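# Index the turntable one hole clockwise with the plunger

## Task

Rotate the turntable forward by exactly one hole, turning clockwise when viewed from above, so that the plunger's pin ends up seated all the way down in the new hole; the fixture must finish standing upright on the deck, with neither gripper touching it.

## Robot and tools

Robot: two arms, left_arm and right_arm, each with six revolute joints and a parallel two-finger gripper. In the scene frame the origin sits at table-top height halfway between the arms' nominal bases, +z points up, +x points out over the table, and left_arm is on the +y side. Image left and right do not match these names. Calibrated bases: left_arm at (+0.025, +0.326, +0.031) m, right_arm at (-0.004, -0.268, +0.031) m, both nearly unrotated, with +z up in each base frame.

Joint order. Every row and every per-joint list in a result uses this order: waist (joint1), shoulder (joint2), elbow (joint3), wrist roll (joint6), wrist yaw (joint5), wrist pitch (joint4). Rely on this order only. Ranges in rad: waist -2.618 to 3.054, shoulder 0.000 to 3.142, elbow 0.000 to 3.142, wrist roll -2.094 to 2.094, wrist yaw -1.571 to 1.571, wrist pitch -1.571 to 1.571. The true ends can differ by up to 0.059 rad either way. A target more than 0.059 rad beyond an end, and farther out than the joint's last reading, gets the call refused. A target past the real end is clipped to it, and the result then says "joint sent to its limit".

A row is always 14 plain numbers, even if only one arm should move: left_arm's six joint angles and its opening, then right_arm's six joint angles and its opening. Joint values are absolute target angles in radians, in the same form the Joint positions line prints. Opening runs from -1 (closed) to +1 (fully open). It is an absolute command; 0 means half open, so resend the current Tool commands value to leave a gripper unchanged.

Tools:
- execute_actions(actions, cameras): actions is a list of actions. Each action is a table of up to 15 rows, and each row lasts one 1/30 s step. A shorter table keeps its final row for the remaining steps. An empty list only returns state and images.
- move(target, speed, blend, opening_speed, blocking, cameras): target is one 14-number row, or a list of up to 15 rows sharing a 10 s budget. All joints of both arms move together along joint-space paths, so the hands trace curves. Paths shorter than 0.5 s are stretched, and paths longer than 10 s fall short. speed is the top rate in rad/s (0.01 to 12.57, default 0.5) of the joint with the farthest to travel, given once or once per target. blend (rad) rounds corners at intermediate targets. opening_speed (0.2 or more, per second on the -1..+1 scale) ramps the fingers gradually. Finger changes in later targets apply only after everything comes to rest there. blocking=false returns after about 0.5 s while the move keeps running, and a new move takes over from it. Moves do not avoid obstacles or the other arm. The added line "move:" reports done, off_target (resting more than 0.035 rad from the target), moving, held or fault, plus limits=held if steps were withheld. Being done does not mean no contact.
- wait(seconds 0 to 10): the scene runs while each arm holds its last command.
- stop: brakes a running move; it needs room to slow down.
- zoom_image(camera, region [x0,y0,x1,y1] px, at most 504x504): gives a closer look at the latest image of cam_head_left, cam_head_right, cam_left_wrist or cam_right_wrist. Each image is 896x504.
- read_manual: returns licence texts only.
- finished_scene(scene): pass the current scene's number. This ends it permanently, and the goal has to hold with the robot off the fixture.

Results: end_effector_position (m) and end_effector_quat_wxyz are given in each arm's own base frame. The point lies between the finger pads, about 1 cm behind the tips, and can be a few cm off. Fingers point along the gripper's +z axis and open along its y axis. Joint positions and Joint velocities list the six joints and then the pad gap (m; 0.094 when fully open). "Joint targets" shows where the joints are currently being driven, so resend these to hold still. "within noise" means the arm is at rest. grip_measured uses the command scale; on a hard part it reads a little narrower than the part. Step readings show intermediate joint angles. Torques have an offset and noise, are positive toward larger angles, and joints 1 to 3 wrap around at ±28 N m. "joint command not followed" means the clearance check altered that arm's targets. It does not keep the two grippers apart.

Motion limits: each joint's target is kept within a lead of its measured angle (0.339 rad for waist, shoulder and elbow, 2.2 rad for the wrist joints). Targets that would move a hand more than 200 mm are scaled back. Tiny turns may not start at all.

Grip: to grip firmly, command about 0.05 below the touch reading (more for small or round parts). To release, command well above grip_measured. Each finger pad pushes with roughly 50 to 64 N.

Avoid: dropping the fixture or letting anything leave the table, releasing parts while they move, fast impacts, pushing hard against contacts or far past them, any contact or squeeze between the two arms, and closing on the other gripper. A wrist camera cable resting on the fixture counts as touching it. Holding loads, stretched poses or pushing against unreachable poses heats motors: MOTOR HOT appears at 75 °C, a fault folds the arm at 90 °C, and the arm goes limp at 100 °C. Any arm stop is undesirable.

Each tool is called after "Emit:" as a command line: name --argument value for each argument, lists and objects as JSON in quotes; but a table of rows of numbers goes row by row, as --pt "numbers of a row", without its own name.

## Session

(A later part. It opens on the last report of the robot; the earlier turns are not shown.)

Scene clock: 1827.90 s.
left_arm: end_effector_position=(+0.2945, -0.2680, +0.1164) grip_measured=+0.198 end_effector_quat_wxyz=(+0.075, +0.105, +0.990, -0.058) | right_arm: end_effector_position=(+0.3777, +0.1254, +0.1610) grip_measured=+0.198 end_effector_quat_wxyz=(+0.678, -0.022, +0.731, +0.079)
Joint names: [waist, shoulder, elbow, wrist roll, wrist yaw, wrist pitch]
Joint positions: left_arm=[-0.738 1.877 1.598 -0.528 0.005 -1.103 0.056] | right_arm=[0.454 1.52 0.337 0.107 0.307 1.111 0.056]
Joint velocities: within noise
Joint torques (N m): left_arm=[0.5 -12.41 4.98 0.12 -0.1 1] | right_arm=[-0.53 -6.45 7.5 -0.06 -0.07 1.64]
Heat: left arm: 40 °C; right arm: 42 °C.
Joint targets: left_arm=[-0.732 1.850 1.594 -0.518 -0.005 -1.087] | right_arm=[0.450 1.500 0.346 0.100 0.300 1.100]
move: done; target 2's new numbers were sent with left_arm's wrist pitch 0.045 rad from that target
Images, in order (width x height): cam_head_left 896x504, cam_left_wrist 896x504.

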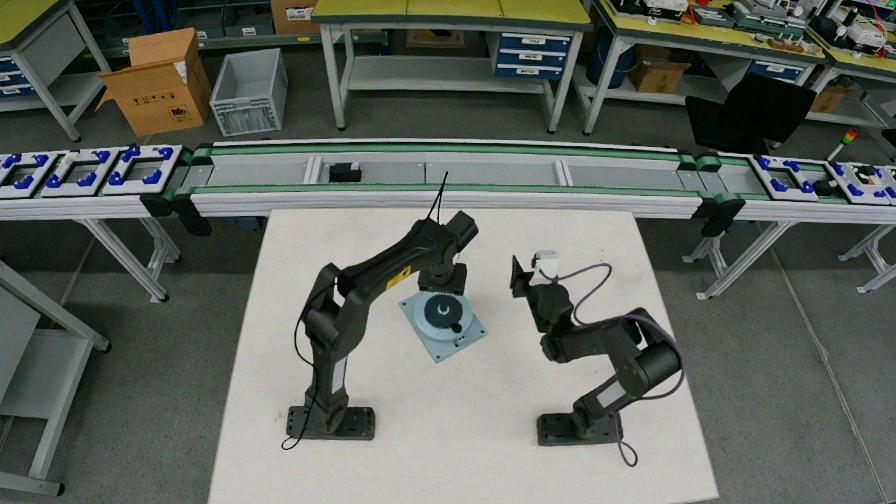

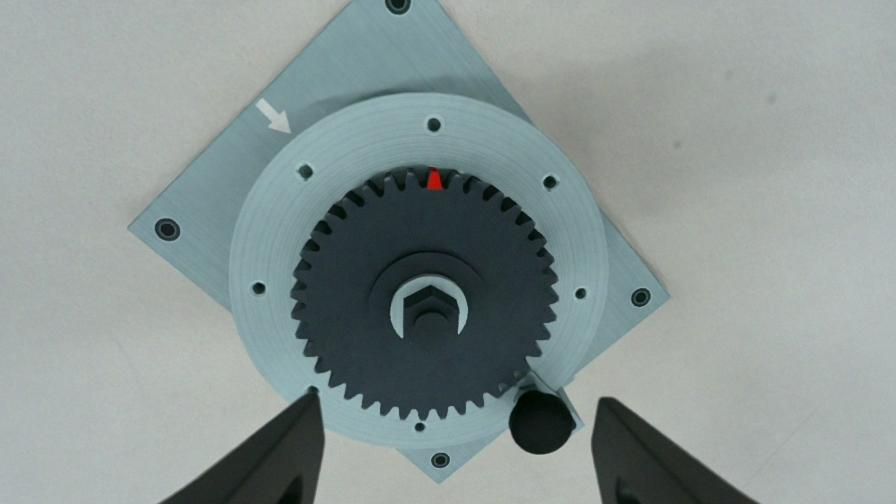

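Emit:
move --pt "-0.45 1.85 1.80 -0.2 0 -1.40 0.6 0.2 1.5 0.3 0.1 0.25 1.2 0.6" --pt "0.0 1.545 0.19 0 -0.1 1.32 1.0 -0.036 1.532 0.19 0.115 0.24 1.248 1.0" --speed 1.2 --cameras '["cam_head_left"]'

Emit:
zoom_image --camera "cam_head_left" --region '[380, 260, 500, 380]'

Scene clock: 1969.80 s.
left_arm: end_effector_position=(+0.3750, +0.0155, +0.1398) grip_measured=+0.998 end_effector_quat_wxyz=(+0.684, -0.033, +0.728, +0.029) | right_arm: end_effector_position=(+0.3663, -0.0528, +0.1385) grip_measured=+0.998 end_effector_quat_wxyz=(+0.673, +0.132, +0.725, -0.064)
Joint names: [waist, shoulder, elbow, wrist roll, wrist yaw, wrist pitch]
Joint positions: left_arm=[-0.006 1.565 0.201 -0.009 -0.095 1.301 0.094] | right_arm=[-0.027 1.52 0.199 0.107 0.248 1.232 0.094]
Joint velocities: within noise
Joint torques (N m): left_arm=[0.51 -6.46 2.67 0.11 -0.06 2.41] | right_arm=[-0.91 -3.29 5 0.11 -0.08 1.89]
Heat: left arm: 44 °C; right arm: 41 °C.
Joint targets: left_arm=[0.000 1.545 0.190 0.000 -0.100 1.320] | right_arm=[-0.036 1.532 0.190 0.115 0.240 1.248]
move: done
Images, in order (width x height): cam_head_left 896x504.

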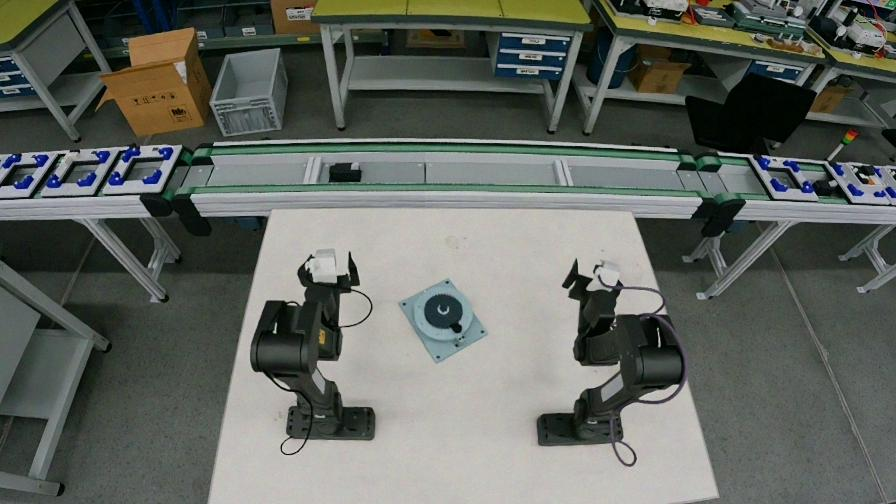

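Scaled by 4.200 from the camera's 896x504 image, which has a finer 1280x720 frame.

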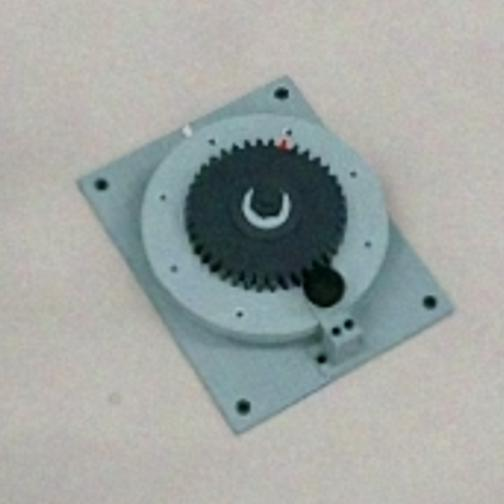

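Emit:
move --pt "-0.64 1.85 1.80 -0.45 0.02 -1.40 0.3 0.75 1.62 0.25 0.12 0.40 1.18 0.3" --pt "-0.748 2.0444 1.71 -0.543 -0.005 -1.2453 0.2 1.0675 1.7528 0.318 0.151 0.4806 1.149 0.1" --speed 1.3 --cameras '["cam_left_wrist", "cam_right_wrist"]'

Scene clock: 1993.50 s.
left_arm: end_effector_position=(+0.2817, -0.2635, +0.0822) grip_measured=+0.202 end_effector_quat_wxyz=(-0.011, +0.110, +0.994, +0.005) | right_arm: end_effector_position=(+0.2523, +0.2915, +0.0812) grip_measured=+0.102 end_effector_quat_wxyz=(+0.588, -0.222, +0.757, +0.180)
Joint names: [waist, shoulder, elbow, wrist roll, wrist yaw, wrist pitch]
Joint positions: left_arm=[-0.752 2.045 1.714 -0.532 0.005 -1.263 0.056] | right_arm=[1.063 1.739 0.302 0.139 0.464 1.16 0.052]
Joint velocities: within noise
Joint torques (N m): left_arm=[0.29 -11.03 4.62 -0.11 -0.09 0.56] | right_arm=[0.34 -4.63 6.64 0.15 0.21 1.59]
Heat: left arm: 41 °C; right arm: 42 °C.
Joint targets: left_arm=[-0.748 2.044 1.710 -0.543 -0.005 -1.245] | right_arm=[1.067 1.753 0.318 0.151 0.481 1.149]
move: done
Images, in order (width x height): cam_left_wrist 896x504, cam_right_wrist 896x504.

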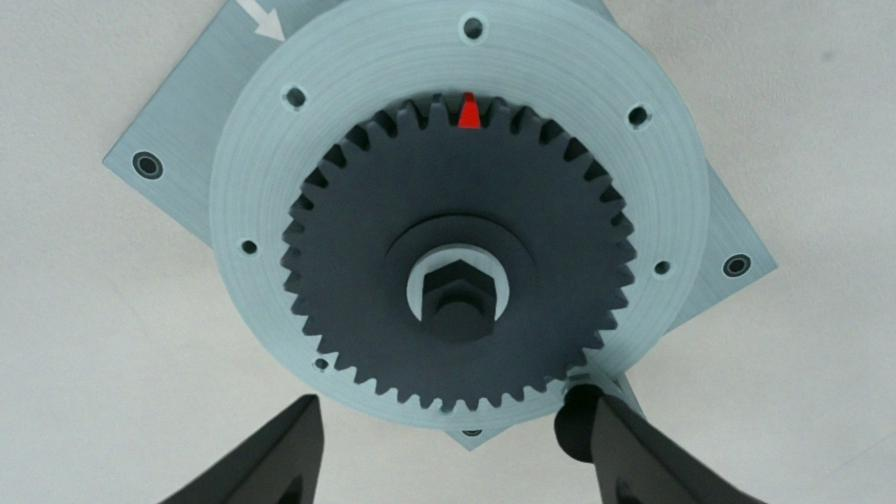

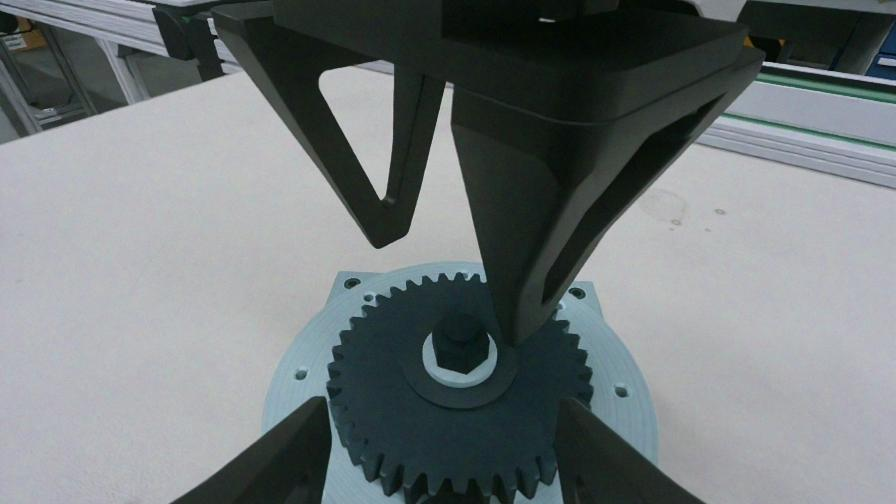

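Emit:
move --pt "-0.66 1.97 1.675 -0.50 0.02 -1.17 0.2 1.11 1.74 0.40 0.151 0.53 1.10 0.1" --pt "-0.741 2.0748 1.5902 -0.543 -0.005 -1.0841 0.2 1.054 2.091 0.308 0.151 0.464 1.483 0.1" --pt "-0.741 2.0748 1.5902 -0.543 -0.005 -1.0841 -0.8 1.054 2.091 0.308 0.151 0.464 1.483 -0.8" --speed 0.5 --opening_speed 1.0 --cameras '["cam_left_wrist", "cam_right_wrist"]'

Scene clock: 2046.70 s.
left_arm: end_effector_position=(+0.2911, -0.2647, +0.0489) grip_measured=-0.646 end_effector_quat_wxyz=(+0.004, +0.102, +0.995, -0.007) | right_arm: end_effector_position=(+0.2543, +0.2924, +0.0293) grip_measured=-0.481 end_effector_quat_wxyz=(+0.580, -0.225, +0.764, +0.172)
Joint names: [waist, shoulder, elbow, wrist roll, wrist yaw, wrist pitch]
Joint positions: left_arm=[-0.737 2.059 1.601 -0.533 0.007 -1.099 0.017] | right_arm=[1.061 2.072 0.315 0.143 0.468 1.452 0.024]
Joint velocities: within noise
Joint torques (N m): left_arm=[-0.36 -9.58 4.03 -0.09 -0.12 0.61] | right_arm=[-0.76 -5.39 2.33 0.11 0.02 1.97]
Heat: left arm: 42 °C; right arm: 42 °C.
Joint targets: left_arm=[-0.741 2.075 1.590 -0.543 -0.005 -1.084] | right_arm=[1.054 2.091 0.308 0.151 0.464 1.483]
move: done
Images, in order (width x height): cam_left_wrist 896x504, cam_right_wrist 896x504.

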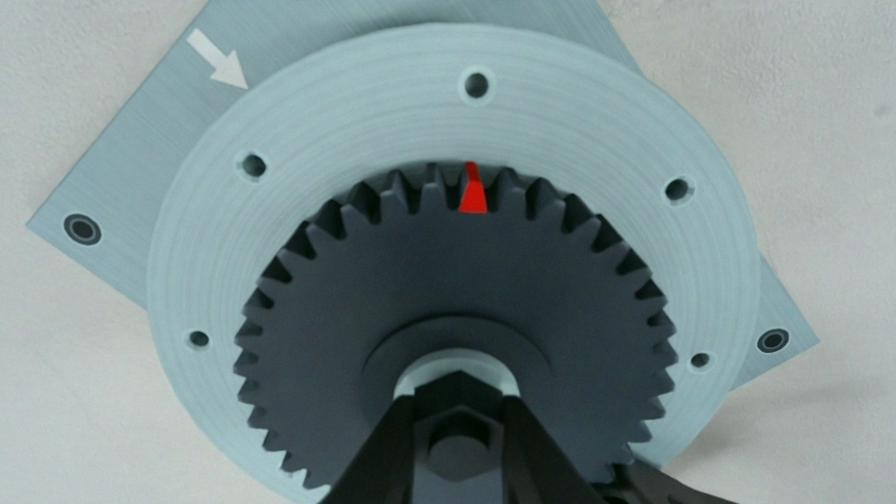

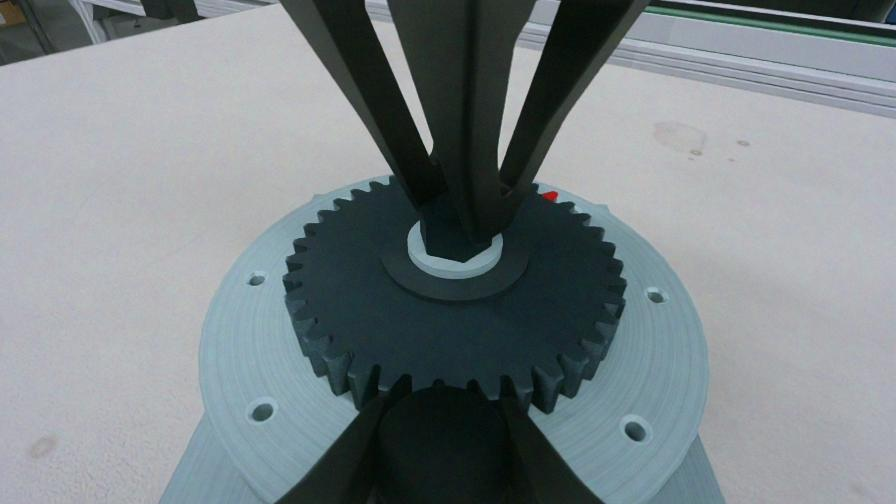

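Emit:
move --pt "-0.741 2.0748 1.5902 -0.543 -0.005 -1.0841 -0.82 1.054 1.86 0.312 0.151 0.464 1.555 -0.8" --pt "-0.741 2.0748 1.5902 -0.08 -0.005 -1.0841 -0.82 1.054 1.86 0.312 0.151 0.464 1.555 -0.8" --pt "-0.741 2.0748 1.5902 -0.08 -0.005 -1.0841 -0.82 1.054 2.03 0.312 0.151 0.464 1.43 0.0" --pt "-0.741 2.0748 1.5902 0.5 -0.005 -1.0841 -0.82 1.054 2.03 0.312 0.151 0.464 1.43 0.0" --speed '[0.4, 0.7, 0.4, 0.4]' --cameras '["cam_left_wrist", "cam_right_wrist"]'

Scene clock: 2066.87 s.
left_arm: end_effector_position=(+0.2875, -0.2687, +0.0490) grip_measured=-0.646 end_effector_quat_wxyz=(+0.005, +0.563, +0.826, -0.015) | right_arm: end_effector_position=(+0.2539, +0.2907, +0.0371) grip_measured=-0.002 end_effector_quat_wxyz=(+0.578, -0.224, +0.764, +0.176)
Joint names: [waist, shoulder, elbow, wrist roll, wrist yaw, wrist pitch]
Joint positions: left_arm=[-0.742 2.059 1.601 0.454 0.027 -1.098 0.017] | right_arm=[1.054 2.014 0.302 0.148 0.455 1.407 0.047]
Joint velocities: within noise
Joint torques (N m): left_arm=[0.03 -9.61 4.04 0.54 -0.29 0.6] | right_arm=[-0.06 -5.31 4.26 0.06 0.15 1.89]
Heat: left arm: 41 °C; right arm: 44 °C.
Joint targets: left_arm=[-0.741 2.075 1.590 0.500 -0.005 -1.084] | right_arm=[1.054 2.030 0.312 0.151 0.464 1.430]
move: off_target (left_arm); target 3's new numbers were sent with right_arm's wrist pitch 0.040 rad from that target; left_arm: the wrist roll is farthest, 0.046 rad from its target
Images, in order (width x height): cam_left_wrist 896x504, cam_right_wrist 896x504.

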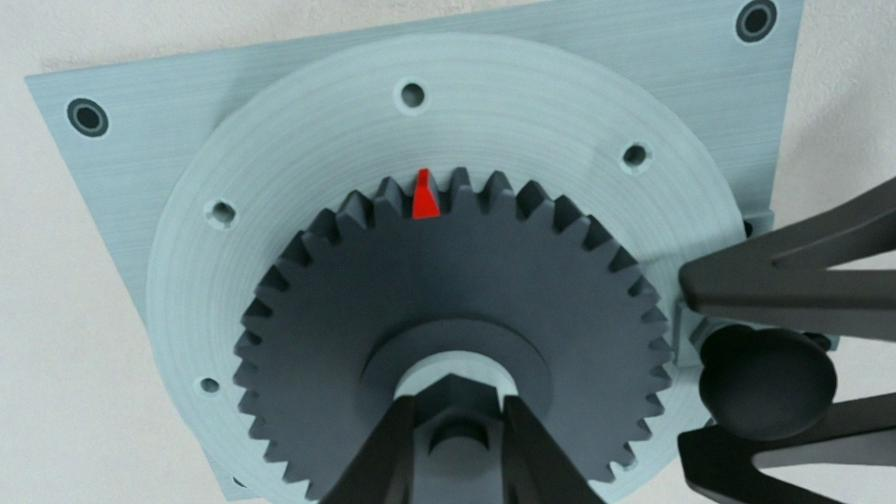

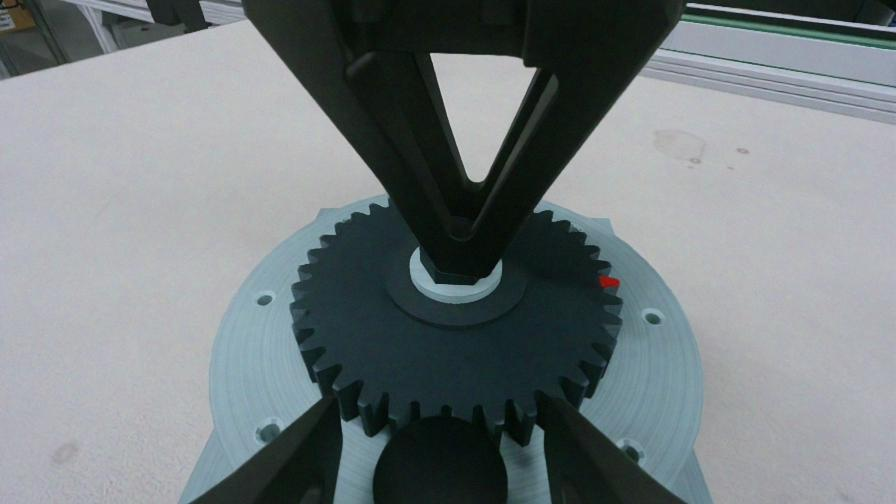

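Emit:
move --pt "-0.741 2.0748 1.5902 0.43 -0.005 -1.0841 0.2 1.054 2.03 0.312 0.151 0.464 1.43 0.2" --pt "-0.741 1.82 1.5902 0.43 -0.005 -1.0841 0.2 1.054 1.78 0.312 0.151 0.464 1.43 0.2" --speed 0.7 --cameras '["cam_left_wrist", "cam_right_wrist", "cam_head_left"]'

Emit:
zoom_image --camera "cam_left_wrist" --region '[400, 200, 800, 504]'

Scene clock: 2087.40 s.
left_arm: end_effector_position=(+0.2949, -0.2687, +0.1363) grip_measured=+0.198 end_effector_quat_wxyz=(+0.122, +0.553, +0.824, -0.018) | right_arm: end_effector_position=(+0.2586, +0.2988, +0.1198) grip_measured=+0.198 end_effector_quat_wxyz=(+0.641, -0.174, +0.709, +0.239)
Joint names: [waist, shoulder, elbow, wrist roll, wrist yaw, wrist pitch]
Joint positions: left_arm=[-0.742 1.824 1.596 0.44 -0.001 -1.095 0.056] | right_arm=[1.054 1.795 0.302 0.148 0.455 1.42 0.056]
Joint velocities: within noise
Joint torques (N m): left_arm=[0.01 -9.78 4.81 -0.1 -0.05 1.02] | right_arm=[-0.1 -7.02 5.74 0.06 0.11 1.81]
Heat: left arm: 41 °C; right arm: 44 °C.
Joint targets: left_arm=[-0.741 1.820 1.590 0.430 -0.005 -1.084] | right_arm=[1.054 1.780 0.312 0.151 0.464 1.430]
move: done
Images, in order (width x height): cam_head_left 896x504, cam_left_wrist 896x504, cam_right_wrist 896x504.

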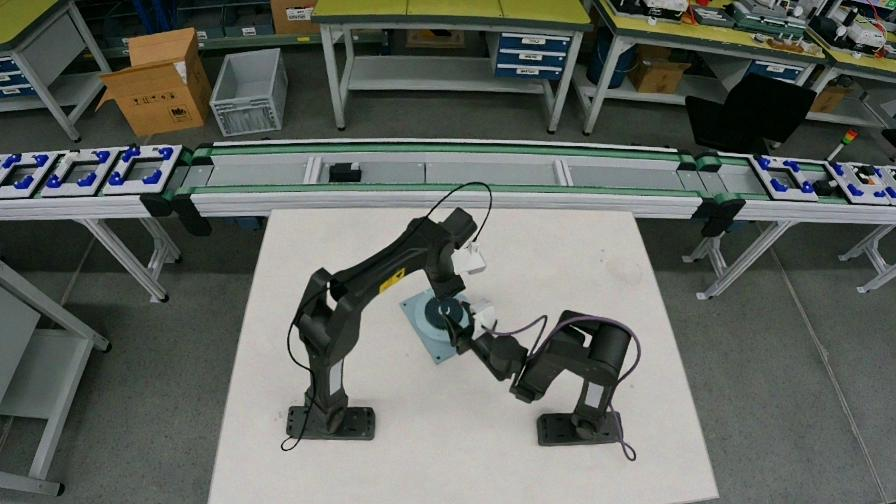

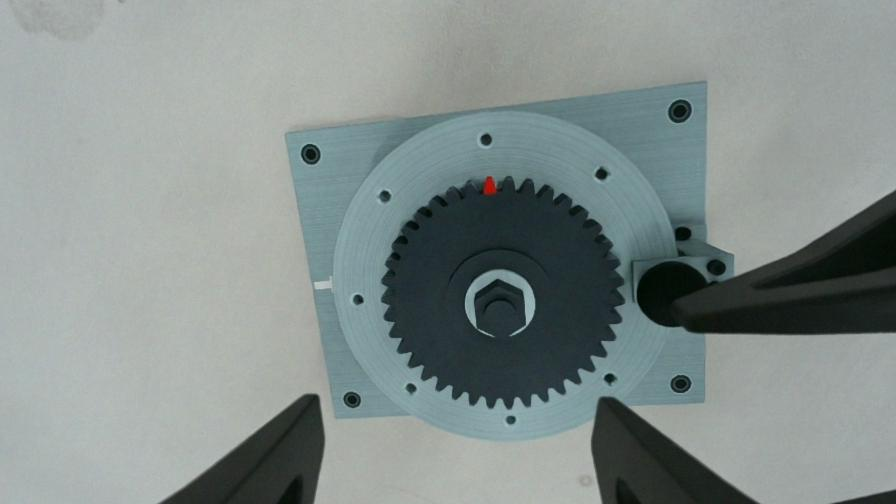

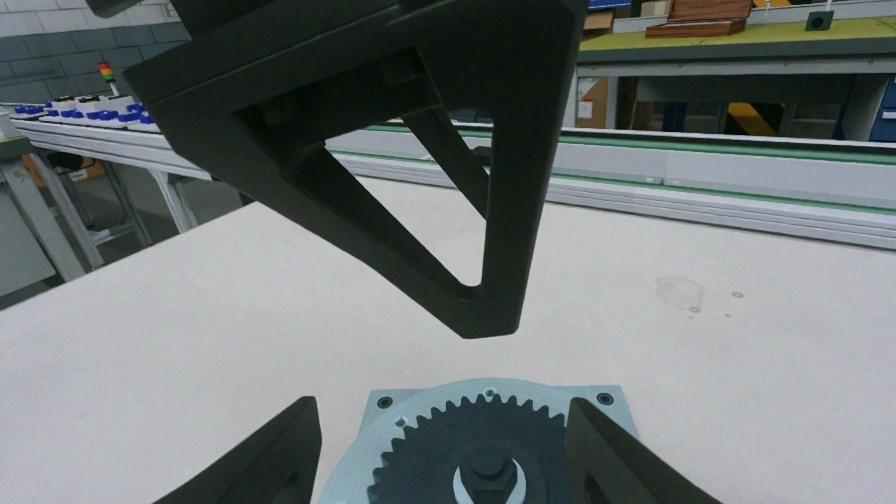

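Scaled by 1.260 from the camera's 896x504 image, which has a finer 1280x720 frame.

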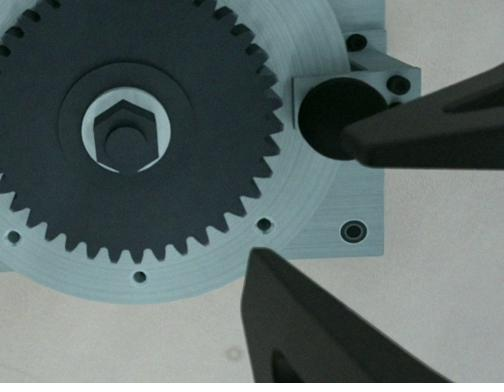

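Emit:
move --pt "-0.30 1.75 1.70 0 0 -1.30 0.2 0.9 1.5 0.35 0.1 0.3 1.10 0.2" --pt "-0.10 1.70 1.60 0 0 -1.2 0.2 0.75 1.95 1.95 -0.2 0.03 -1.3 0.2" --pt "-0.10 1.70 1.60 0 0 -1.2 0.2 0.803 2.328 2.118 -0.30 -0.005 -1.37 0.2" --speed 1.0 --cameras '["cam_left_wrist", "cam_right_wrist", "cam_head_left"]'

Scene clock: 2120.00 s.
left_arm: end_effector_position=(+0.3686, -0.0373, +0.1676) grip_measured=+0.198 end_effector_quat_wxyz=(+0.116, +0.057, +0.992, -0.003) | right_arm: end_effector_position=(+0.3116, +0.3218, +0.0619) grip_measured=+0.198 end_effector_quat_wxyz=(-0.012, -0.519, +0.855, -0.006)
Joint names: [waist, shoulder, elbow, wrist roll, wrist yaw, wrist pitch]
Joint positions: left_arm=[-0.106 1.734 1.614 0.01 -0.006 -1.218 0.056] | right_arm=[0.801 2.334 2.096 -0.289 0.006 -1.36 0.056]
Joint velocities: within noise
Joint torques (N m): left_arm=[0.49 -11.74 4.15 -0.1 0.05 1.08] | right_arm=[0.05 -13.04 9.65 -0.1 -0.11 0.11]
Heat: left arm: 40 °C; right arm: 40 °C.
Joint targets: left_arm=[-0.100 1.700 1.600 0.000 0.000 -1.200] | right_arm=[0.803 2.328 2.118 -0.300 -0.005 -1.370]
move: done
Images, in order (width x height): cam_head_left 896x504, cam_left_wrist 896x504, cam_right_wrist 896x504.

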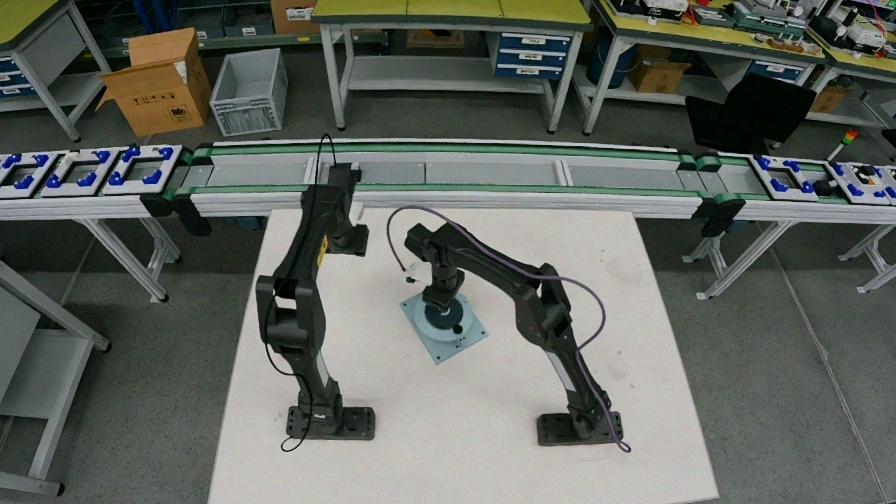

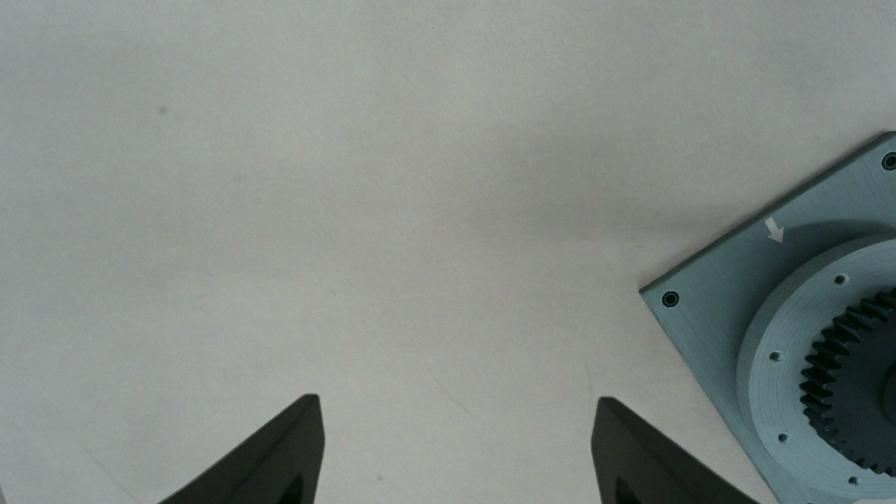

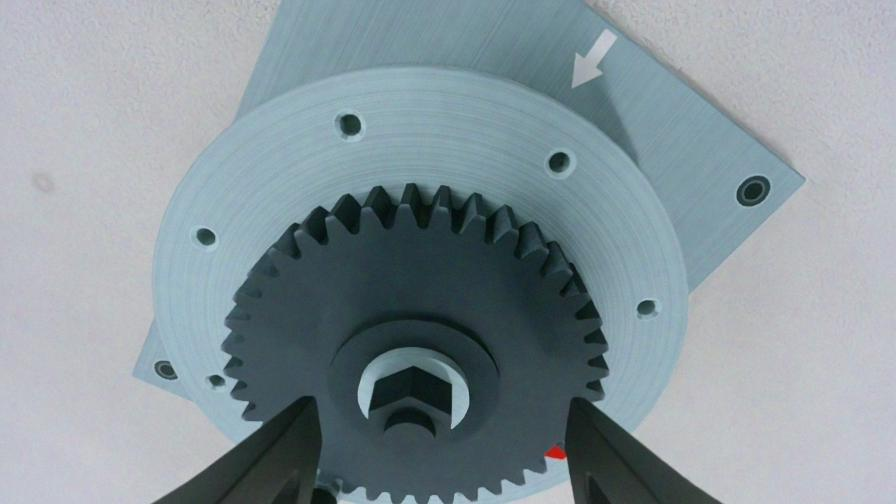

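Emit:
move --pt "-0.10 1.70 1.60 0 0 -1.2 0.2 0.75 2.15 2.05 -0.25 0.03 -1.40 0.2" --pt "-0.10 1.70 1.60 0 0 -1.2 0.2 0.8185 2.244 1.921 -0.30 -0.005 -1.241 0.1" --speed 0.5 --cameras '["cam_right_wrist"]'

Scene clock: 2260.37 s.
left_arm: end_effector_position=(+0.3687, -0.0373, +0.1676) grip_measured=+0.198 end_effector_quat_wxyz=(+0.116, +0.057, +0.992, -0.003) | right_arm: end_effector_position=(+0.2968, +0.3187, +0.0593) grip_measured=+0.102 end_effector_quat_wxyz=(+0.003, -0.527, +0.850, -0.001)
Joint names: [waist, shoulder, elbow, wrist roll, wrist yaw, wrist pitch]
Joint positions: left_arm=[-0.106 1.734 1.614 0.01 -0.006 -1.218 0.056] | right_arm=[0.82 2.236 1.922 -0.29 0.004 -1.252 0.052]
Joint velocities: within noise
Joint torques (N m): left_arm=[0.47 -11.73 4.16 -0.11 0.04 1.09] | right_arm=[-0.21 -11.38 7.53 -0.08 -0.12 0.32]
Heat: left arm: 41 °C; right arm: 44 °C.
Joint targets: left_arm=[-0.100 1.700 1.600 0.000 0.000 -1.200] | right_arm=[0.819 2.244 1.921 -0.300 -0.005 -1.241]
move: done
Images, in order (width x height): cam_right_wrist 896x504.

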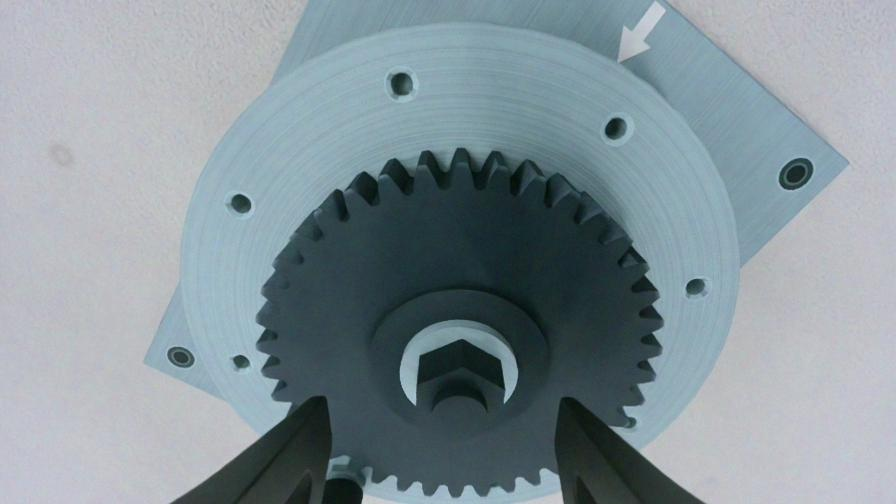

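Emit:
move --pt "-0.10 1.70 1.60 0 0 -1.2 0.2 0.75 2.14 1.97 -0.25 0.03 -1.29 0.1" --pt "-0.10 1.70 1.60 0 0 -1.2 0.2 0.811 2.2529 1.8868 -0.30 -0.005 -1.2027 0.1" --speed 0.5 --cameras '["cam_right_wrist"]'

Scene clock: 2280.57 s.
left_arm: end_effector_position=(+0.3687, -0.0373, +0.1676) grip_measured=+0.198 end_effector_quat_wxyz=(+0.116, +0.057, +0.992, -0.003) | right_arm: end_effector_position=(+0.2989, +0.3169, +0.0487) grip_measured=+0.102 end_effector_quat_wxyz=(+0.002, -0.524, +0.852, -0.001)
Joint names: [waist, shoulder, elbow, wrist roll, wrist yaw, wrist pitch]
Joint positions: left_arm=[-0.106 1.734 1.614 0.01 -0.006 -1.218 0.056] | right_arm=[0.814 2.242 1.889 -0.29 0.004 -1.214 0.052]
Joint velocities: within noise
Joint torques (N m): left_arm=[0.5 -11.71 4.18 -0.11 0.05 1.08] | right_arm=[-0.39 -11.17 7.32 -0.09 -0.11 0.35]
Heat: left arm: 41 °C; right arm: 42 °C.
Joint targets: left_arm=[-0.100 1.700 1.600 0.000 0.000 -1.200] | right_arm=[0.811 2.253 1.887 -0.300 -0.005 -1.203]
move: done
Images, in order (width x height): cam_right_wrist 896x504.

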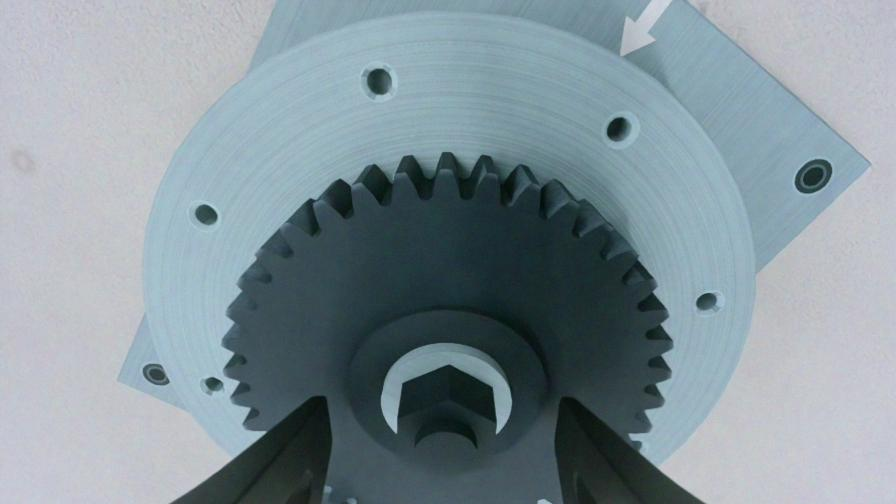

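Emit:
move --target '[-0.10, 1.70, 1.60, 0, 0, -1.2, 0.2, 0.811, 2.2529, 1.8868, -0.30, -0.005, -1.2027, -0.8]' --opening_speed 1.0 --cameras '["cam_right_wrist"]'

Scene clock: 2286.83 s.
left_arm: end_effector_position=(+0.3687, -0.0373, +0.1676) grip_measured=+0.198 end_effector_quat_wxyz=(+0.116, +0.057, +0.992, -0.003) | right_arm: end_effector_position=(+0.3000, +0.3174, +0.0487) grip_measured=-0.592 end_effector_quat_wxyz=(+0.005, -0.524, +0.852, -0.001)
Joint names: [waist, shoulder, elbow, wrist roll, wrist yaw, wrist pitch]
Joint positions: left_arm=[-0.106 1.734 1.614 0.01 -0.006 -1.218 0.056] | right_arm=[0.813 2.242 1.889 -0.291 0.004 -1.21 0.019]
Joint velocities: within noise
Joint torques (N m): left_arm=[0.44 -11.71 4.16 -0.11 0.04 1.09] | right_arm=[-0.27 -11.19 7.36 -0.08 -0.1 0.32]
Heat: left arm: 41 °C; right arm: 42 °C.
Joint targets: left_arm=[-0.100 1.700 1.600 0.000 0.000 -1.200] | right_arm=[0.811 2.253 1.887 -0.300 -0.005 -1.203]
move: done
Images, in order (width x height): cam_right_wrist 896x504.

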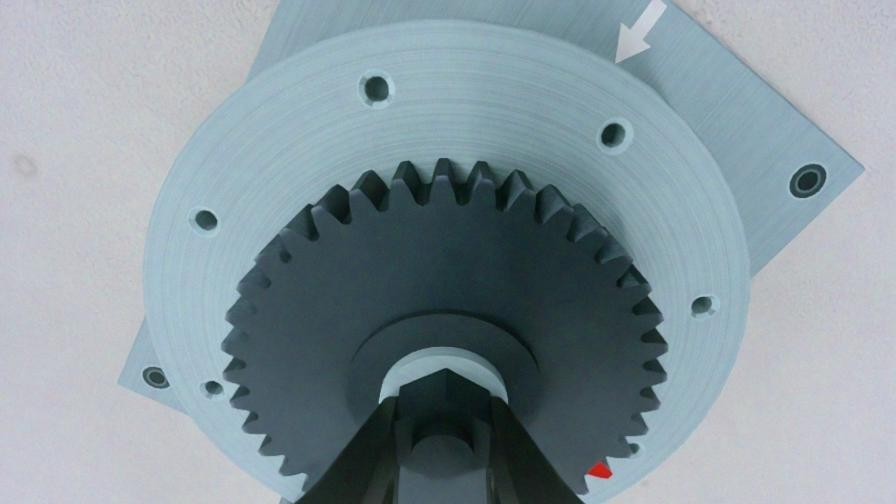

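Emit:
move --pt "-0.10 1.70 1.60 0 0 -1.2 0.2 0.811 2.2529 1.8868 -0.30 -0.005 -1.2027 0.1" --pt "-0.10 1.70 1.60 0 0 -1.2 0.2 0.811 1.95 1.8868 -0.30 -0.005 -1.2027 0.1" --pt "-0.3 1.55 0.8 0 0 0.2 0.2 0.1 1.6 1.2 0 0 -0.5 0.2" --pt "-0.745 1.40 0.1 0 0 1.0 0.2 0.1 1.6 1.2 0 0 -0.5 0.2" --pt "-0.745 1.405 0.055 0 0 1.088 0.1 0.1 1.6 1.2 0 0 -0.5 0.2" --speed 0.8

Scene clock: 2374.00 s.
left_arm: end_effector_position=(+0.2451, -0.2213, +0.0835) grip_measured=+0.102 end_effector_quat_wxyz=(+0.561, +0.291, +0.745, -0.213) | right_arm: end_effector_position=(+0.4299, +0.0444, +0.1364) grip_measured=+0.198 end_effector_quat_wxyz=(+0.313, -0.052, +0.948, +0.014)
Joint names: [waist, shoulder, elbow, wrist roll, wrist yaw, wrist pitch]
Joint positions: left_arm=[-0.739 1.42 0.066 0.008 -0.003 1.07 0.052] | right_arm=[0.101 1.633 1.21 -0.009 0.002 -0.511 0.056]
Joint velocities: within noise
Joint torques (N m): left_arm=[-0.5 -4.52 2.74 -0.09 0.01 2.41] | right_arm=[-0.23 -10.32 7.73 0.11 -0.03 1.33]
Heat: left arm: 41 °C; right arm: 41 °C.
Joint targets: left_arm=[-0.745 1.405 0.055 0.000 0.000 1.088] | right_arm=[0.100 1.600 1.200 0.000 0.000 -0.500]
move: done

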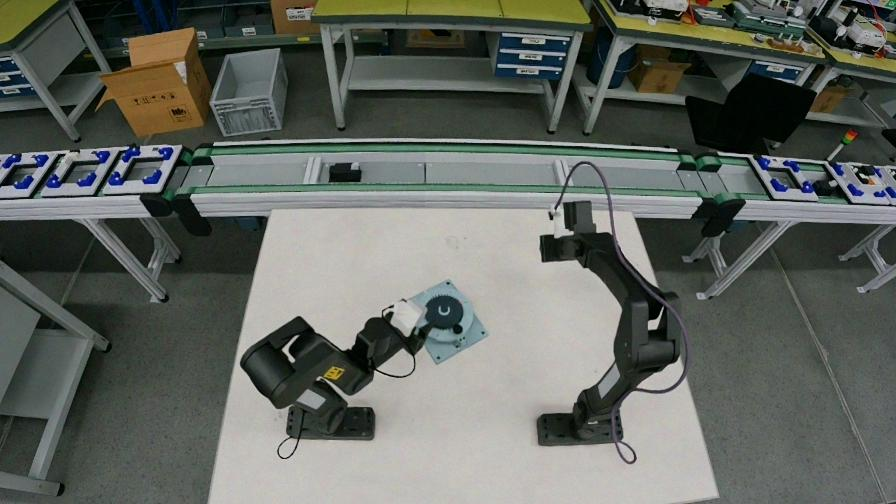

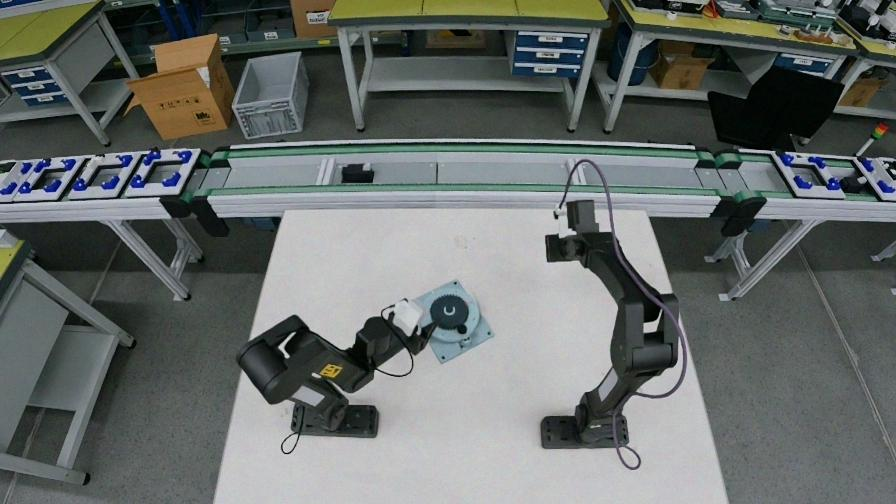

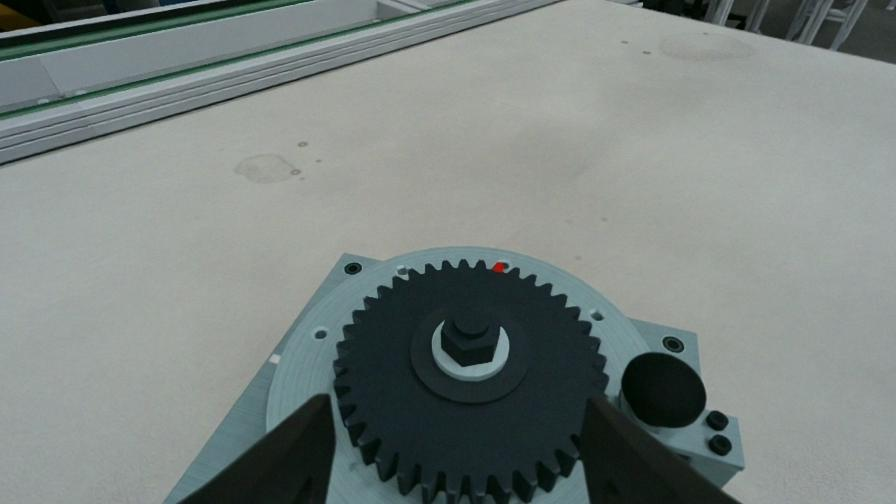

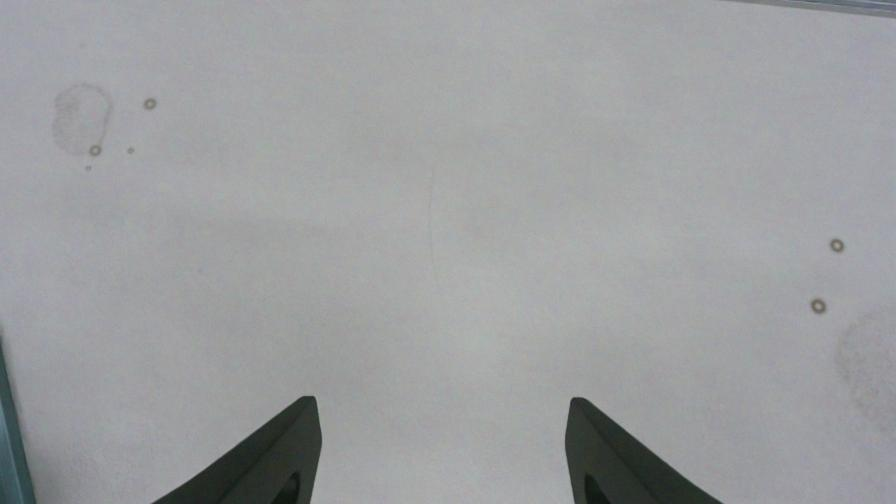

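Emit:
move --pt "-0.4 1.5 0.15 0 0 1.2 0.5 0.0 1.55 0.6 0.05 0.1 0.6 0.6" --pt "0.0 1.545 0.19 0 -0.1 1.32 1.0 -0.036 1.532 0.19 0.115 0.24 1.248 1.0" --speed 1.2 --cameras '["cam_head_left"]'

Emit:
zoom_image --camera "cam_head_left" --region '[380, 260, 500, 380]'

Scene clock: 2431.00 s.
left_arm: end_effector_position=(+0.3666, +0.0155, +0.1391) grip_measured=+0.998 end_effector_quat_wxyz=(+0.684, -0.027, +0.729, +0.035) | right_arm: end_effector_position=(+0.3671, -0.0493, +0.1259) grip_measured=+0.998 end_effector_quat_wxyz=(+0.660, +0.124, +0.738, -0.059)
Joint names: [waist, shoulder, elbow, wrist roll, wrist yaw, wrist pitch]
Joint positions: left_arm=[-0.006 1.534 0.169 0.008 -0.094 1.302 0.094] | right_arm=[-0.028 1.552 0.197 0.104 0.226 1.23 0.094]
Joint velocities: within noise
Joint torques (N m): left_arm=[0.49 -3.25 5.15 -0.09 -0.06 2.42] | right_arm=[-0.85 -5.94 5.05 0.12 0.16 1.92]
Heat: left arm: 38 °C; right arm: 39 °C.
Joint targets: left_arm=[0.000 1.545 0.190 0.000 -0.100 1.320] | right_arm=[-0.036 1.532 0.190 0.115 0.240 1.248]
move: done
Images, in order (width x height): cam_head_left 896x504.

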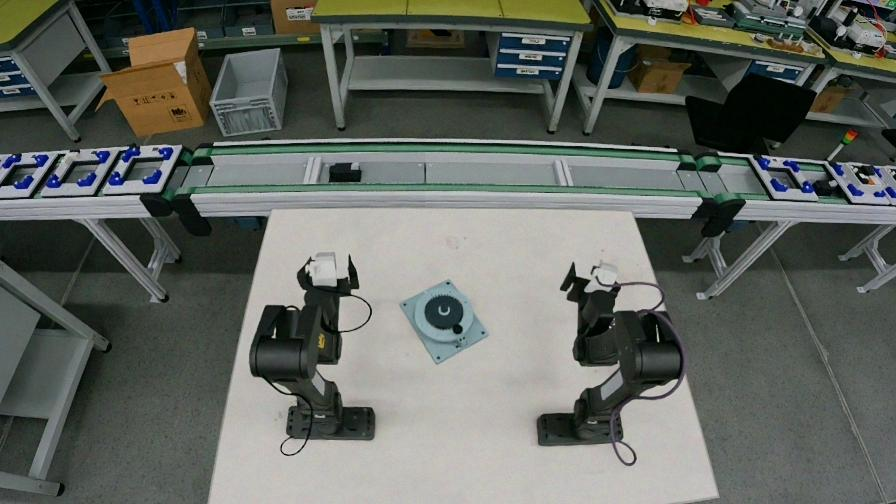

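Scaled by 4.200 from the camera's 896x504 image, which has a finer 1280x720 frame.

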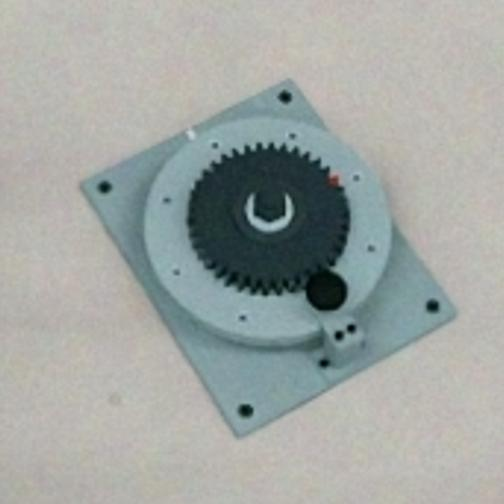

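Emit:
move --pt "-0.65 1.84 1.79 0.22 0.02 -1.40 0.3 0.80 1.60 0.22 0.12 0.40 1.02 0.3" --pt "-0.7525 2.046 1.712 0.301 -0.005 -1.246 0.2 1.0735 1.75 0.314 0.151 0.4846 1.15 0.1" --speed 1.4 --cameras '["cam_left_wrist", "cam_right_wrist"]'

Scene clock: 2451.27 s.
left_arm: end_effector_position=(+0.2810, -0.2640, +0.0813) grip_measured=+0.202 end_effector_quat_wxyz=(-0.013, +0.500, +0.866, +0.003) | right_arm: end_effector_position=(+0.2502, +0.2908, +0.0774) grip_measured=+0.102 end_effector_quat_wxyz=(+0.582, -0.228, +0.761, +0.175)
Joint names: [waist, shoulder, elbow, wrist roll, wrist yaw, wrist pitch]
Joint positions: left_arm=[-0.757 2.048 1.715 0.29 0 -1.264 0.056] | right_arm=[1.069 1.735 0.301 0.137 0.469 1.138 0.052]
Joint velocities: within noise
Joint torques (N m): left_arm=[0.34 -11.21 4.67 0.13 -0.06 0.56] | right_arm=[0.36 -4.52 6.39 0.16 0.22 1.8]
Heat: left arm: 38 °C; right arm: 38 °C.
Joint targets: left_arm=[-0.752 2.046 1.712 0.301 -0.005 -1.246] | right_arm=[1.074 1.750 0.314 0.151 0.485 1.150]
move: done
Images, in order (width x height): cam_left_wrist 896x504, cam_right_wrist 896x504.

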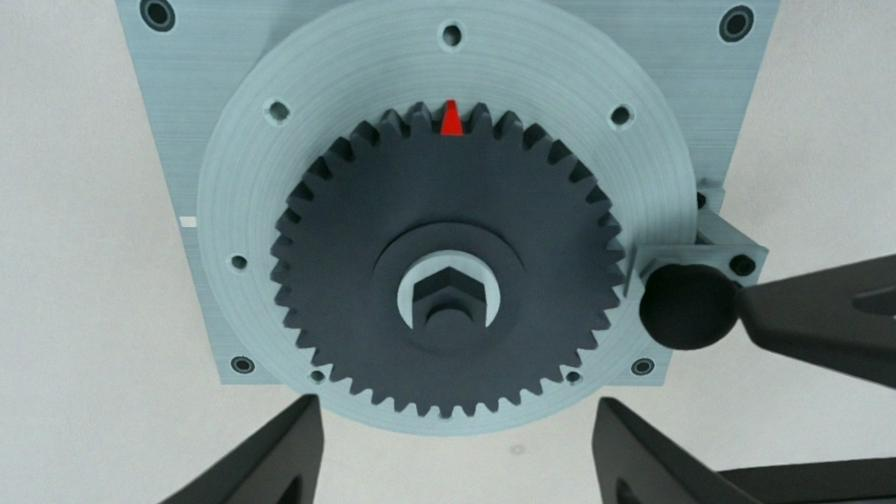

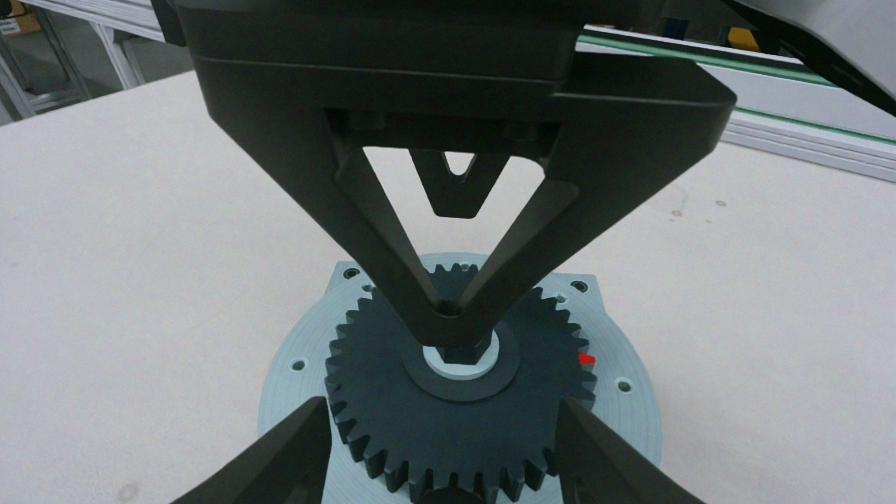

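Emit:
move --pt "-0.66 1.96 1.655 0.25 0.02 -1.165 0.2 1.125 1.74 0.40 0.151 0.54 1.10 0.1" --pt "-0.746 2.0655 1.5703 0.301 -0.005 -1.0776 0.2 1.067 2.091 0.304 0.151 0.482 1.487 0.1" --pt "-0.746 2.0655 1.5703 0.301 -0.005 -1.0776 -0.8 1.067 2.091 0.304 0.151 0.482 1.487 -0.8" --speed 0.6 --opening_speed 1.0 --cameras '["cam_left_wrist", "cam_right_wrist"]'

Scene clock: 2481.27 s.
left_arm: end_effector_position=(+0.2849, -0.2637, +0.0466) grip_measured=-0.631 end_effector_quat_wxyz=(+0.001, +0.496, +0.868, -0.004) | right_arm: end_effector_position=(+0.2522, +0.2914, +0.0289) grip_measured=-0.482 end_effector_quat_wxyz=(+0.581, -0.224, +0.764, +0.167)
Joint names: [waist, shoulder, elbow, wrist roll, wrist yaw, wrist pitch]
Joint positions: left_arm=[-0.746 2.051 1.58 0.293 0.008 -1.096 0.017] | right_arm=[1.073 2.072 0.311 0.143 0.487 1.453 0.024]
Joint velocities: within noise
Joint torques (N m): left_arm=[-0.05 -9.63 4.08 0.11 -0.12 0.62] | right_arm=[-0.68 -5.39 2.3 0.11 0.02 1.97]
Heat: left arm: 40 °C; right arm: 36 °C.
Joint targets: left_arm=[-0.746 2.066 1.570 0.301 -0.005 -1.078] | right_arm=[1.067 2.091 0.304 0.151 0.482 1.487]
move: done
Images, in order (width x height): cam_left_wrist 896x504, cam_right_wrist 896x504.

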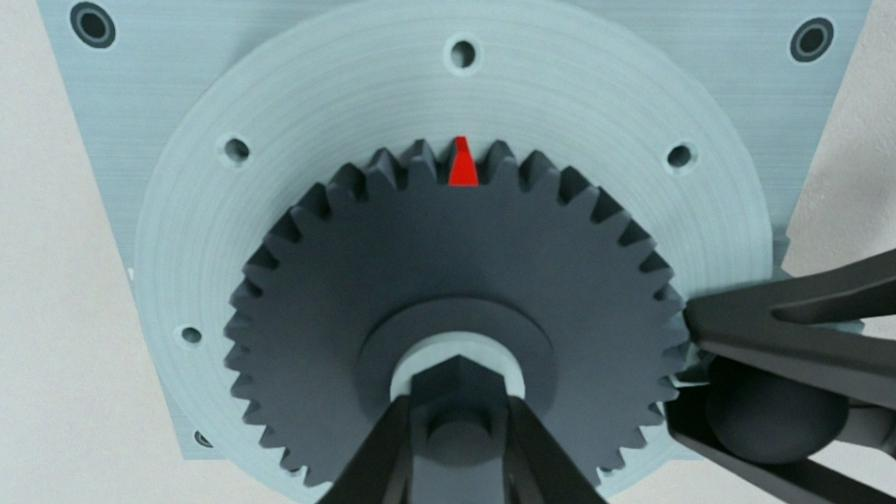

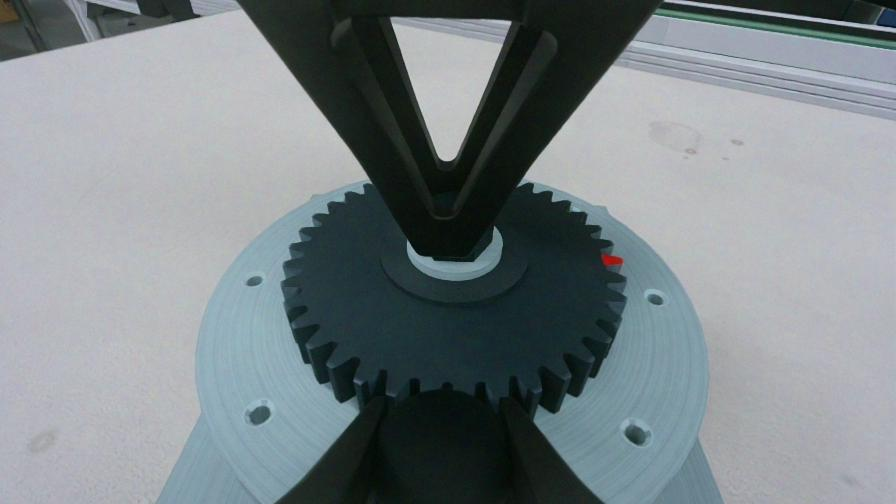

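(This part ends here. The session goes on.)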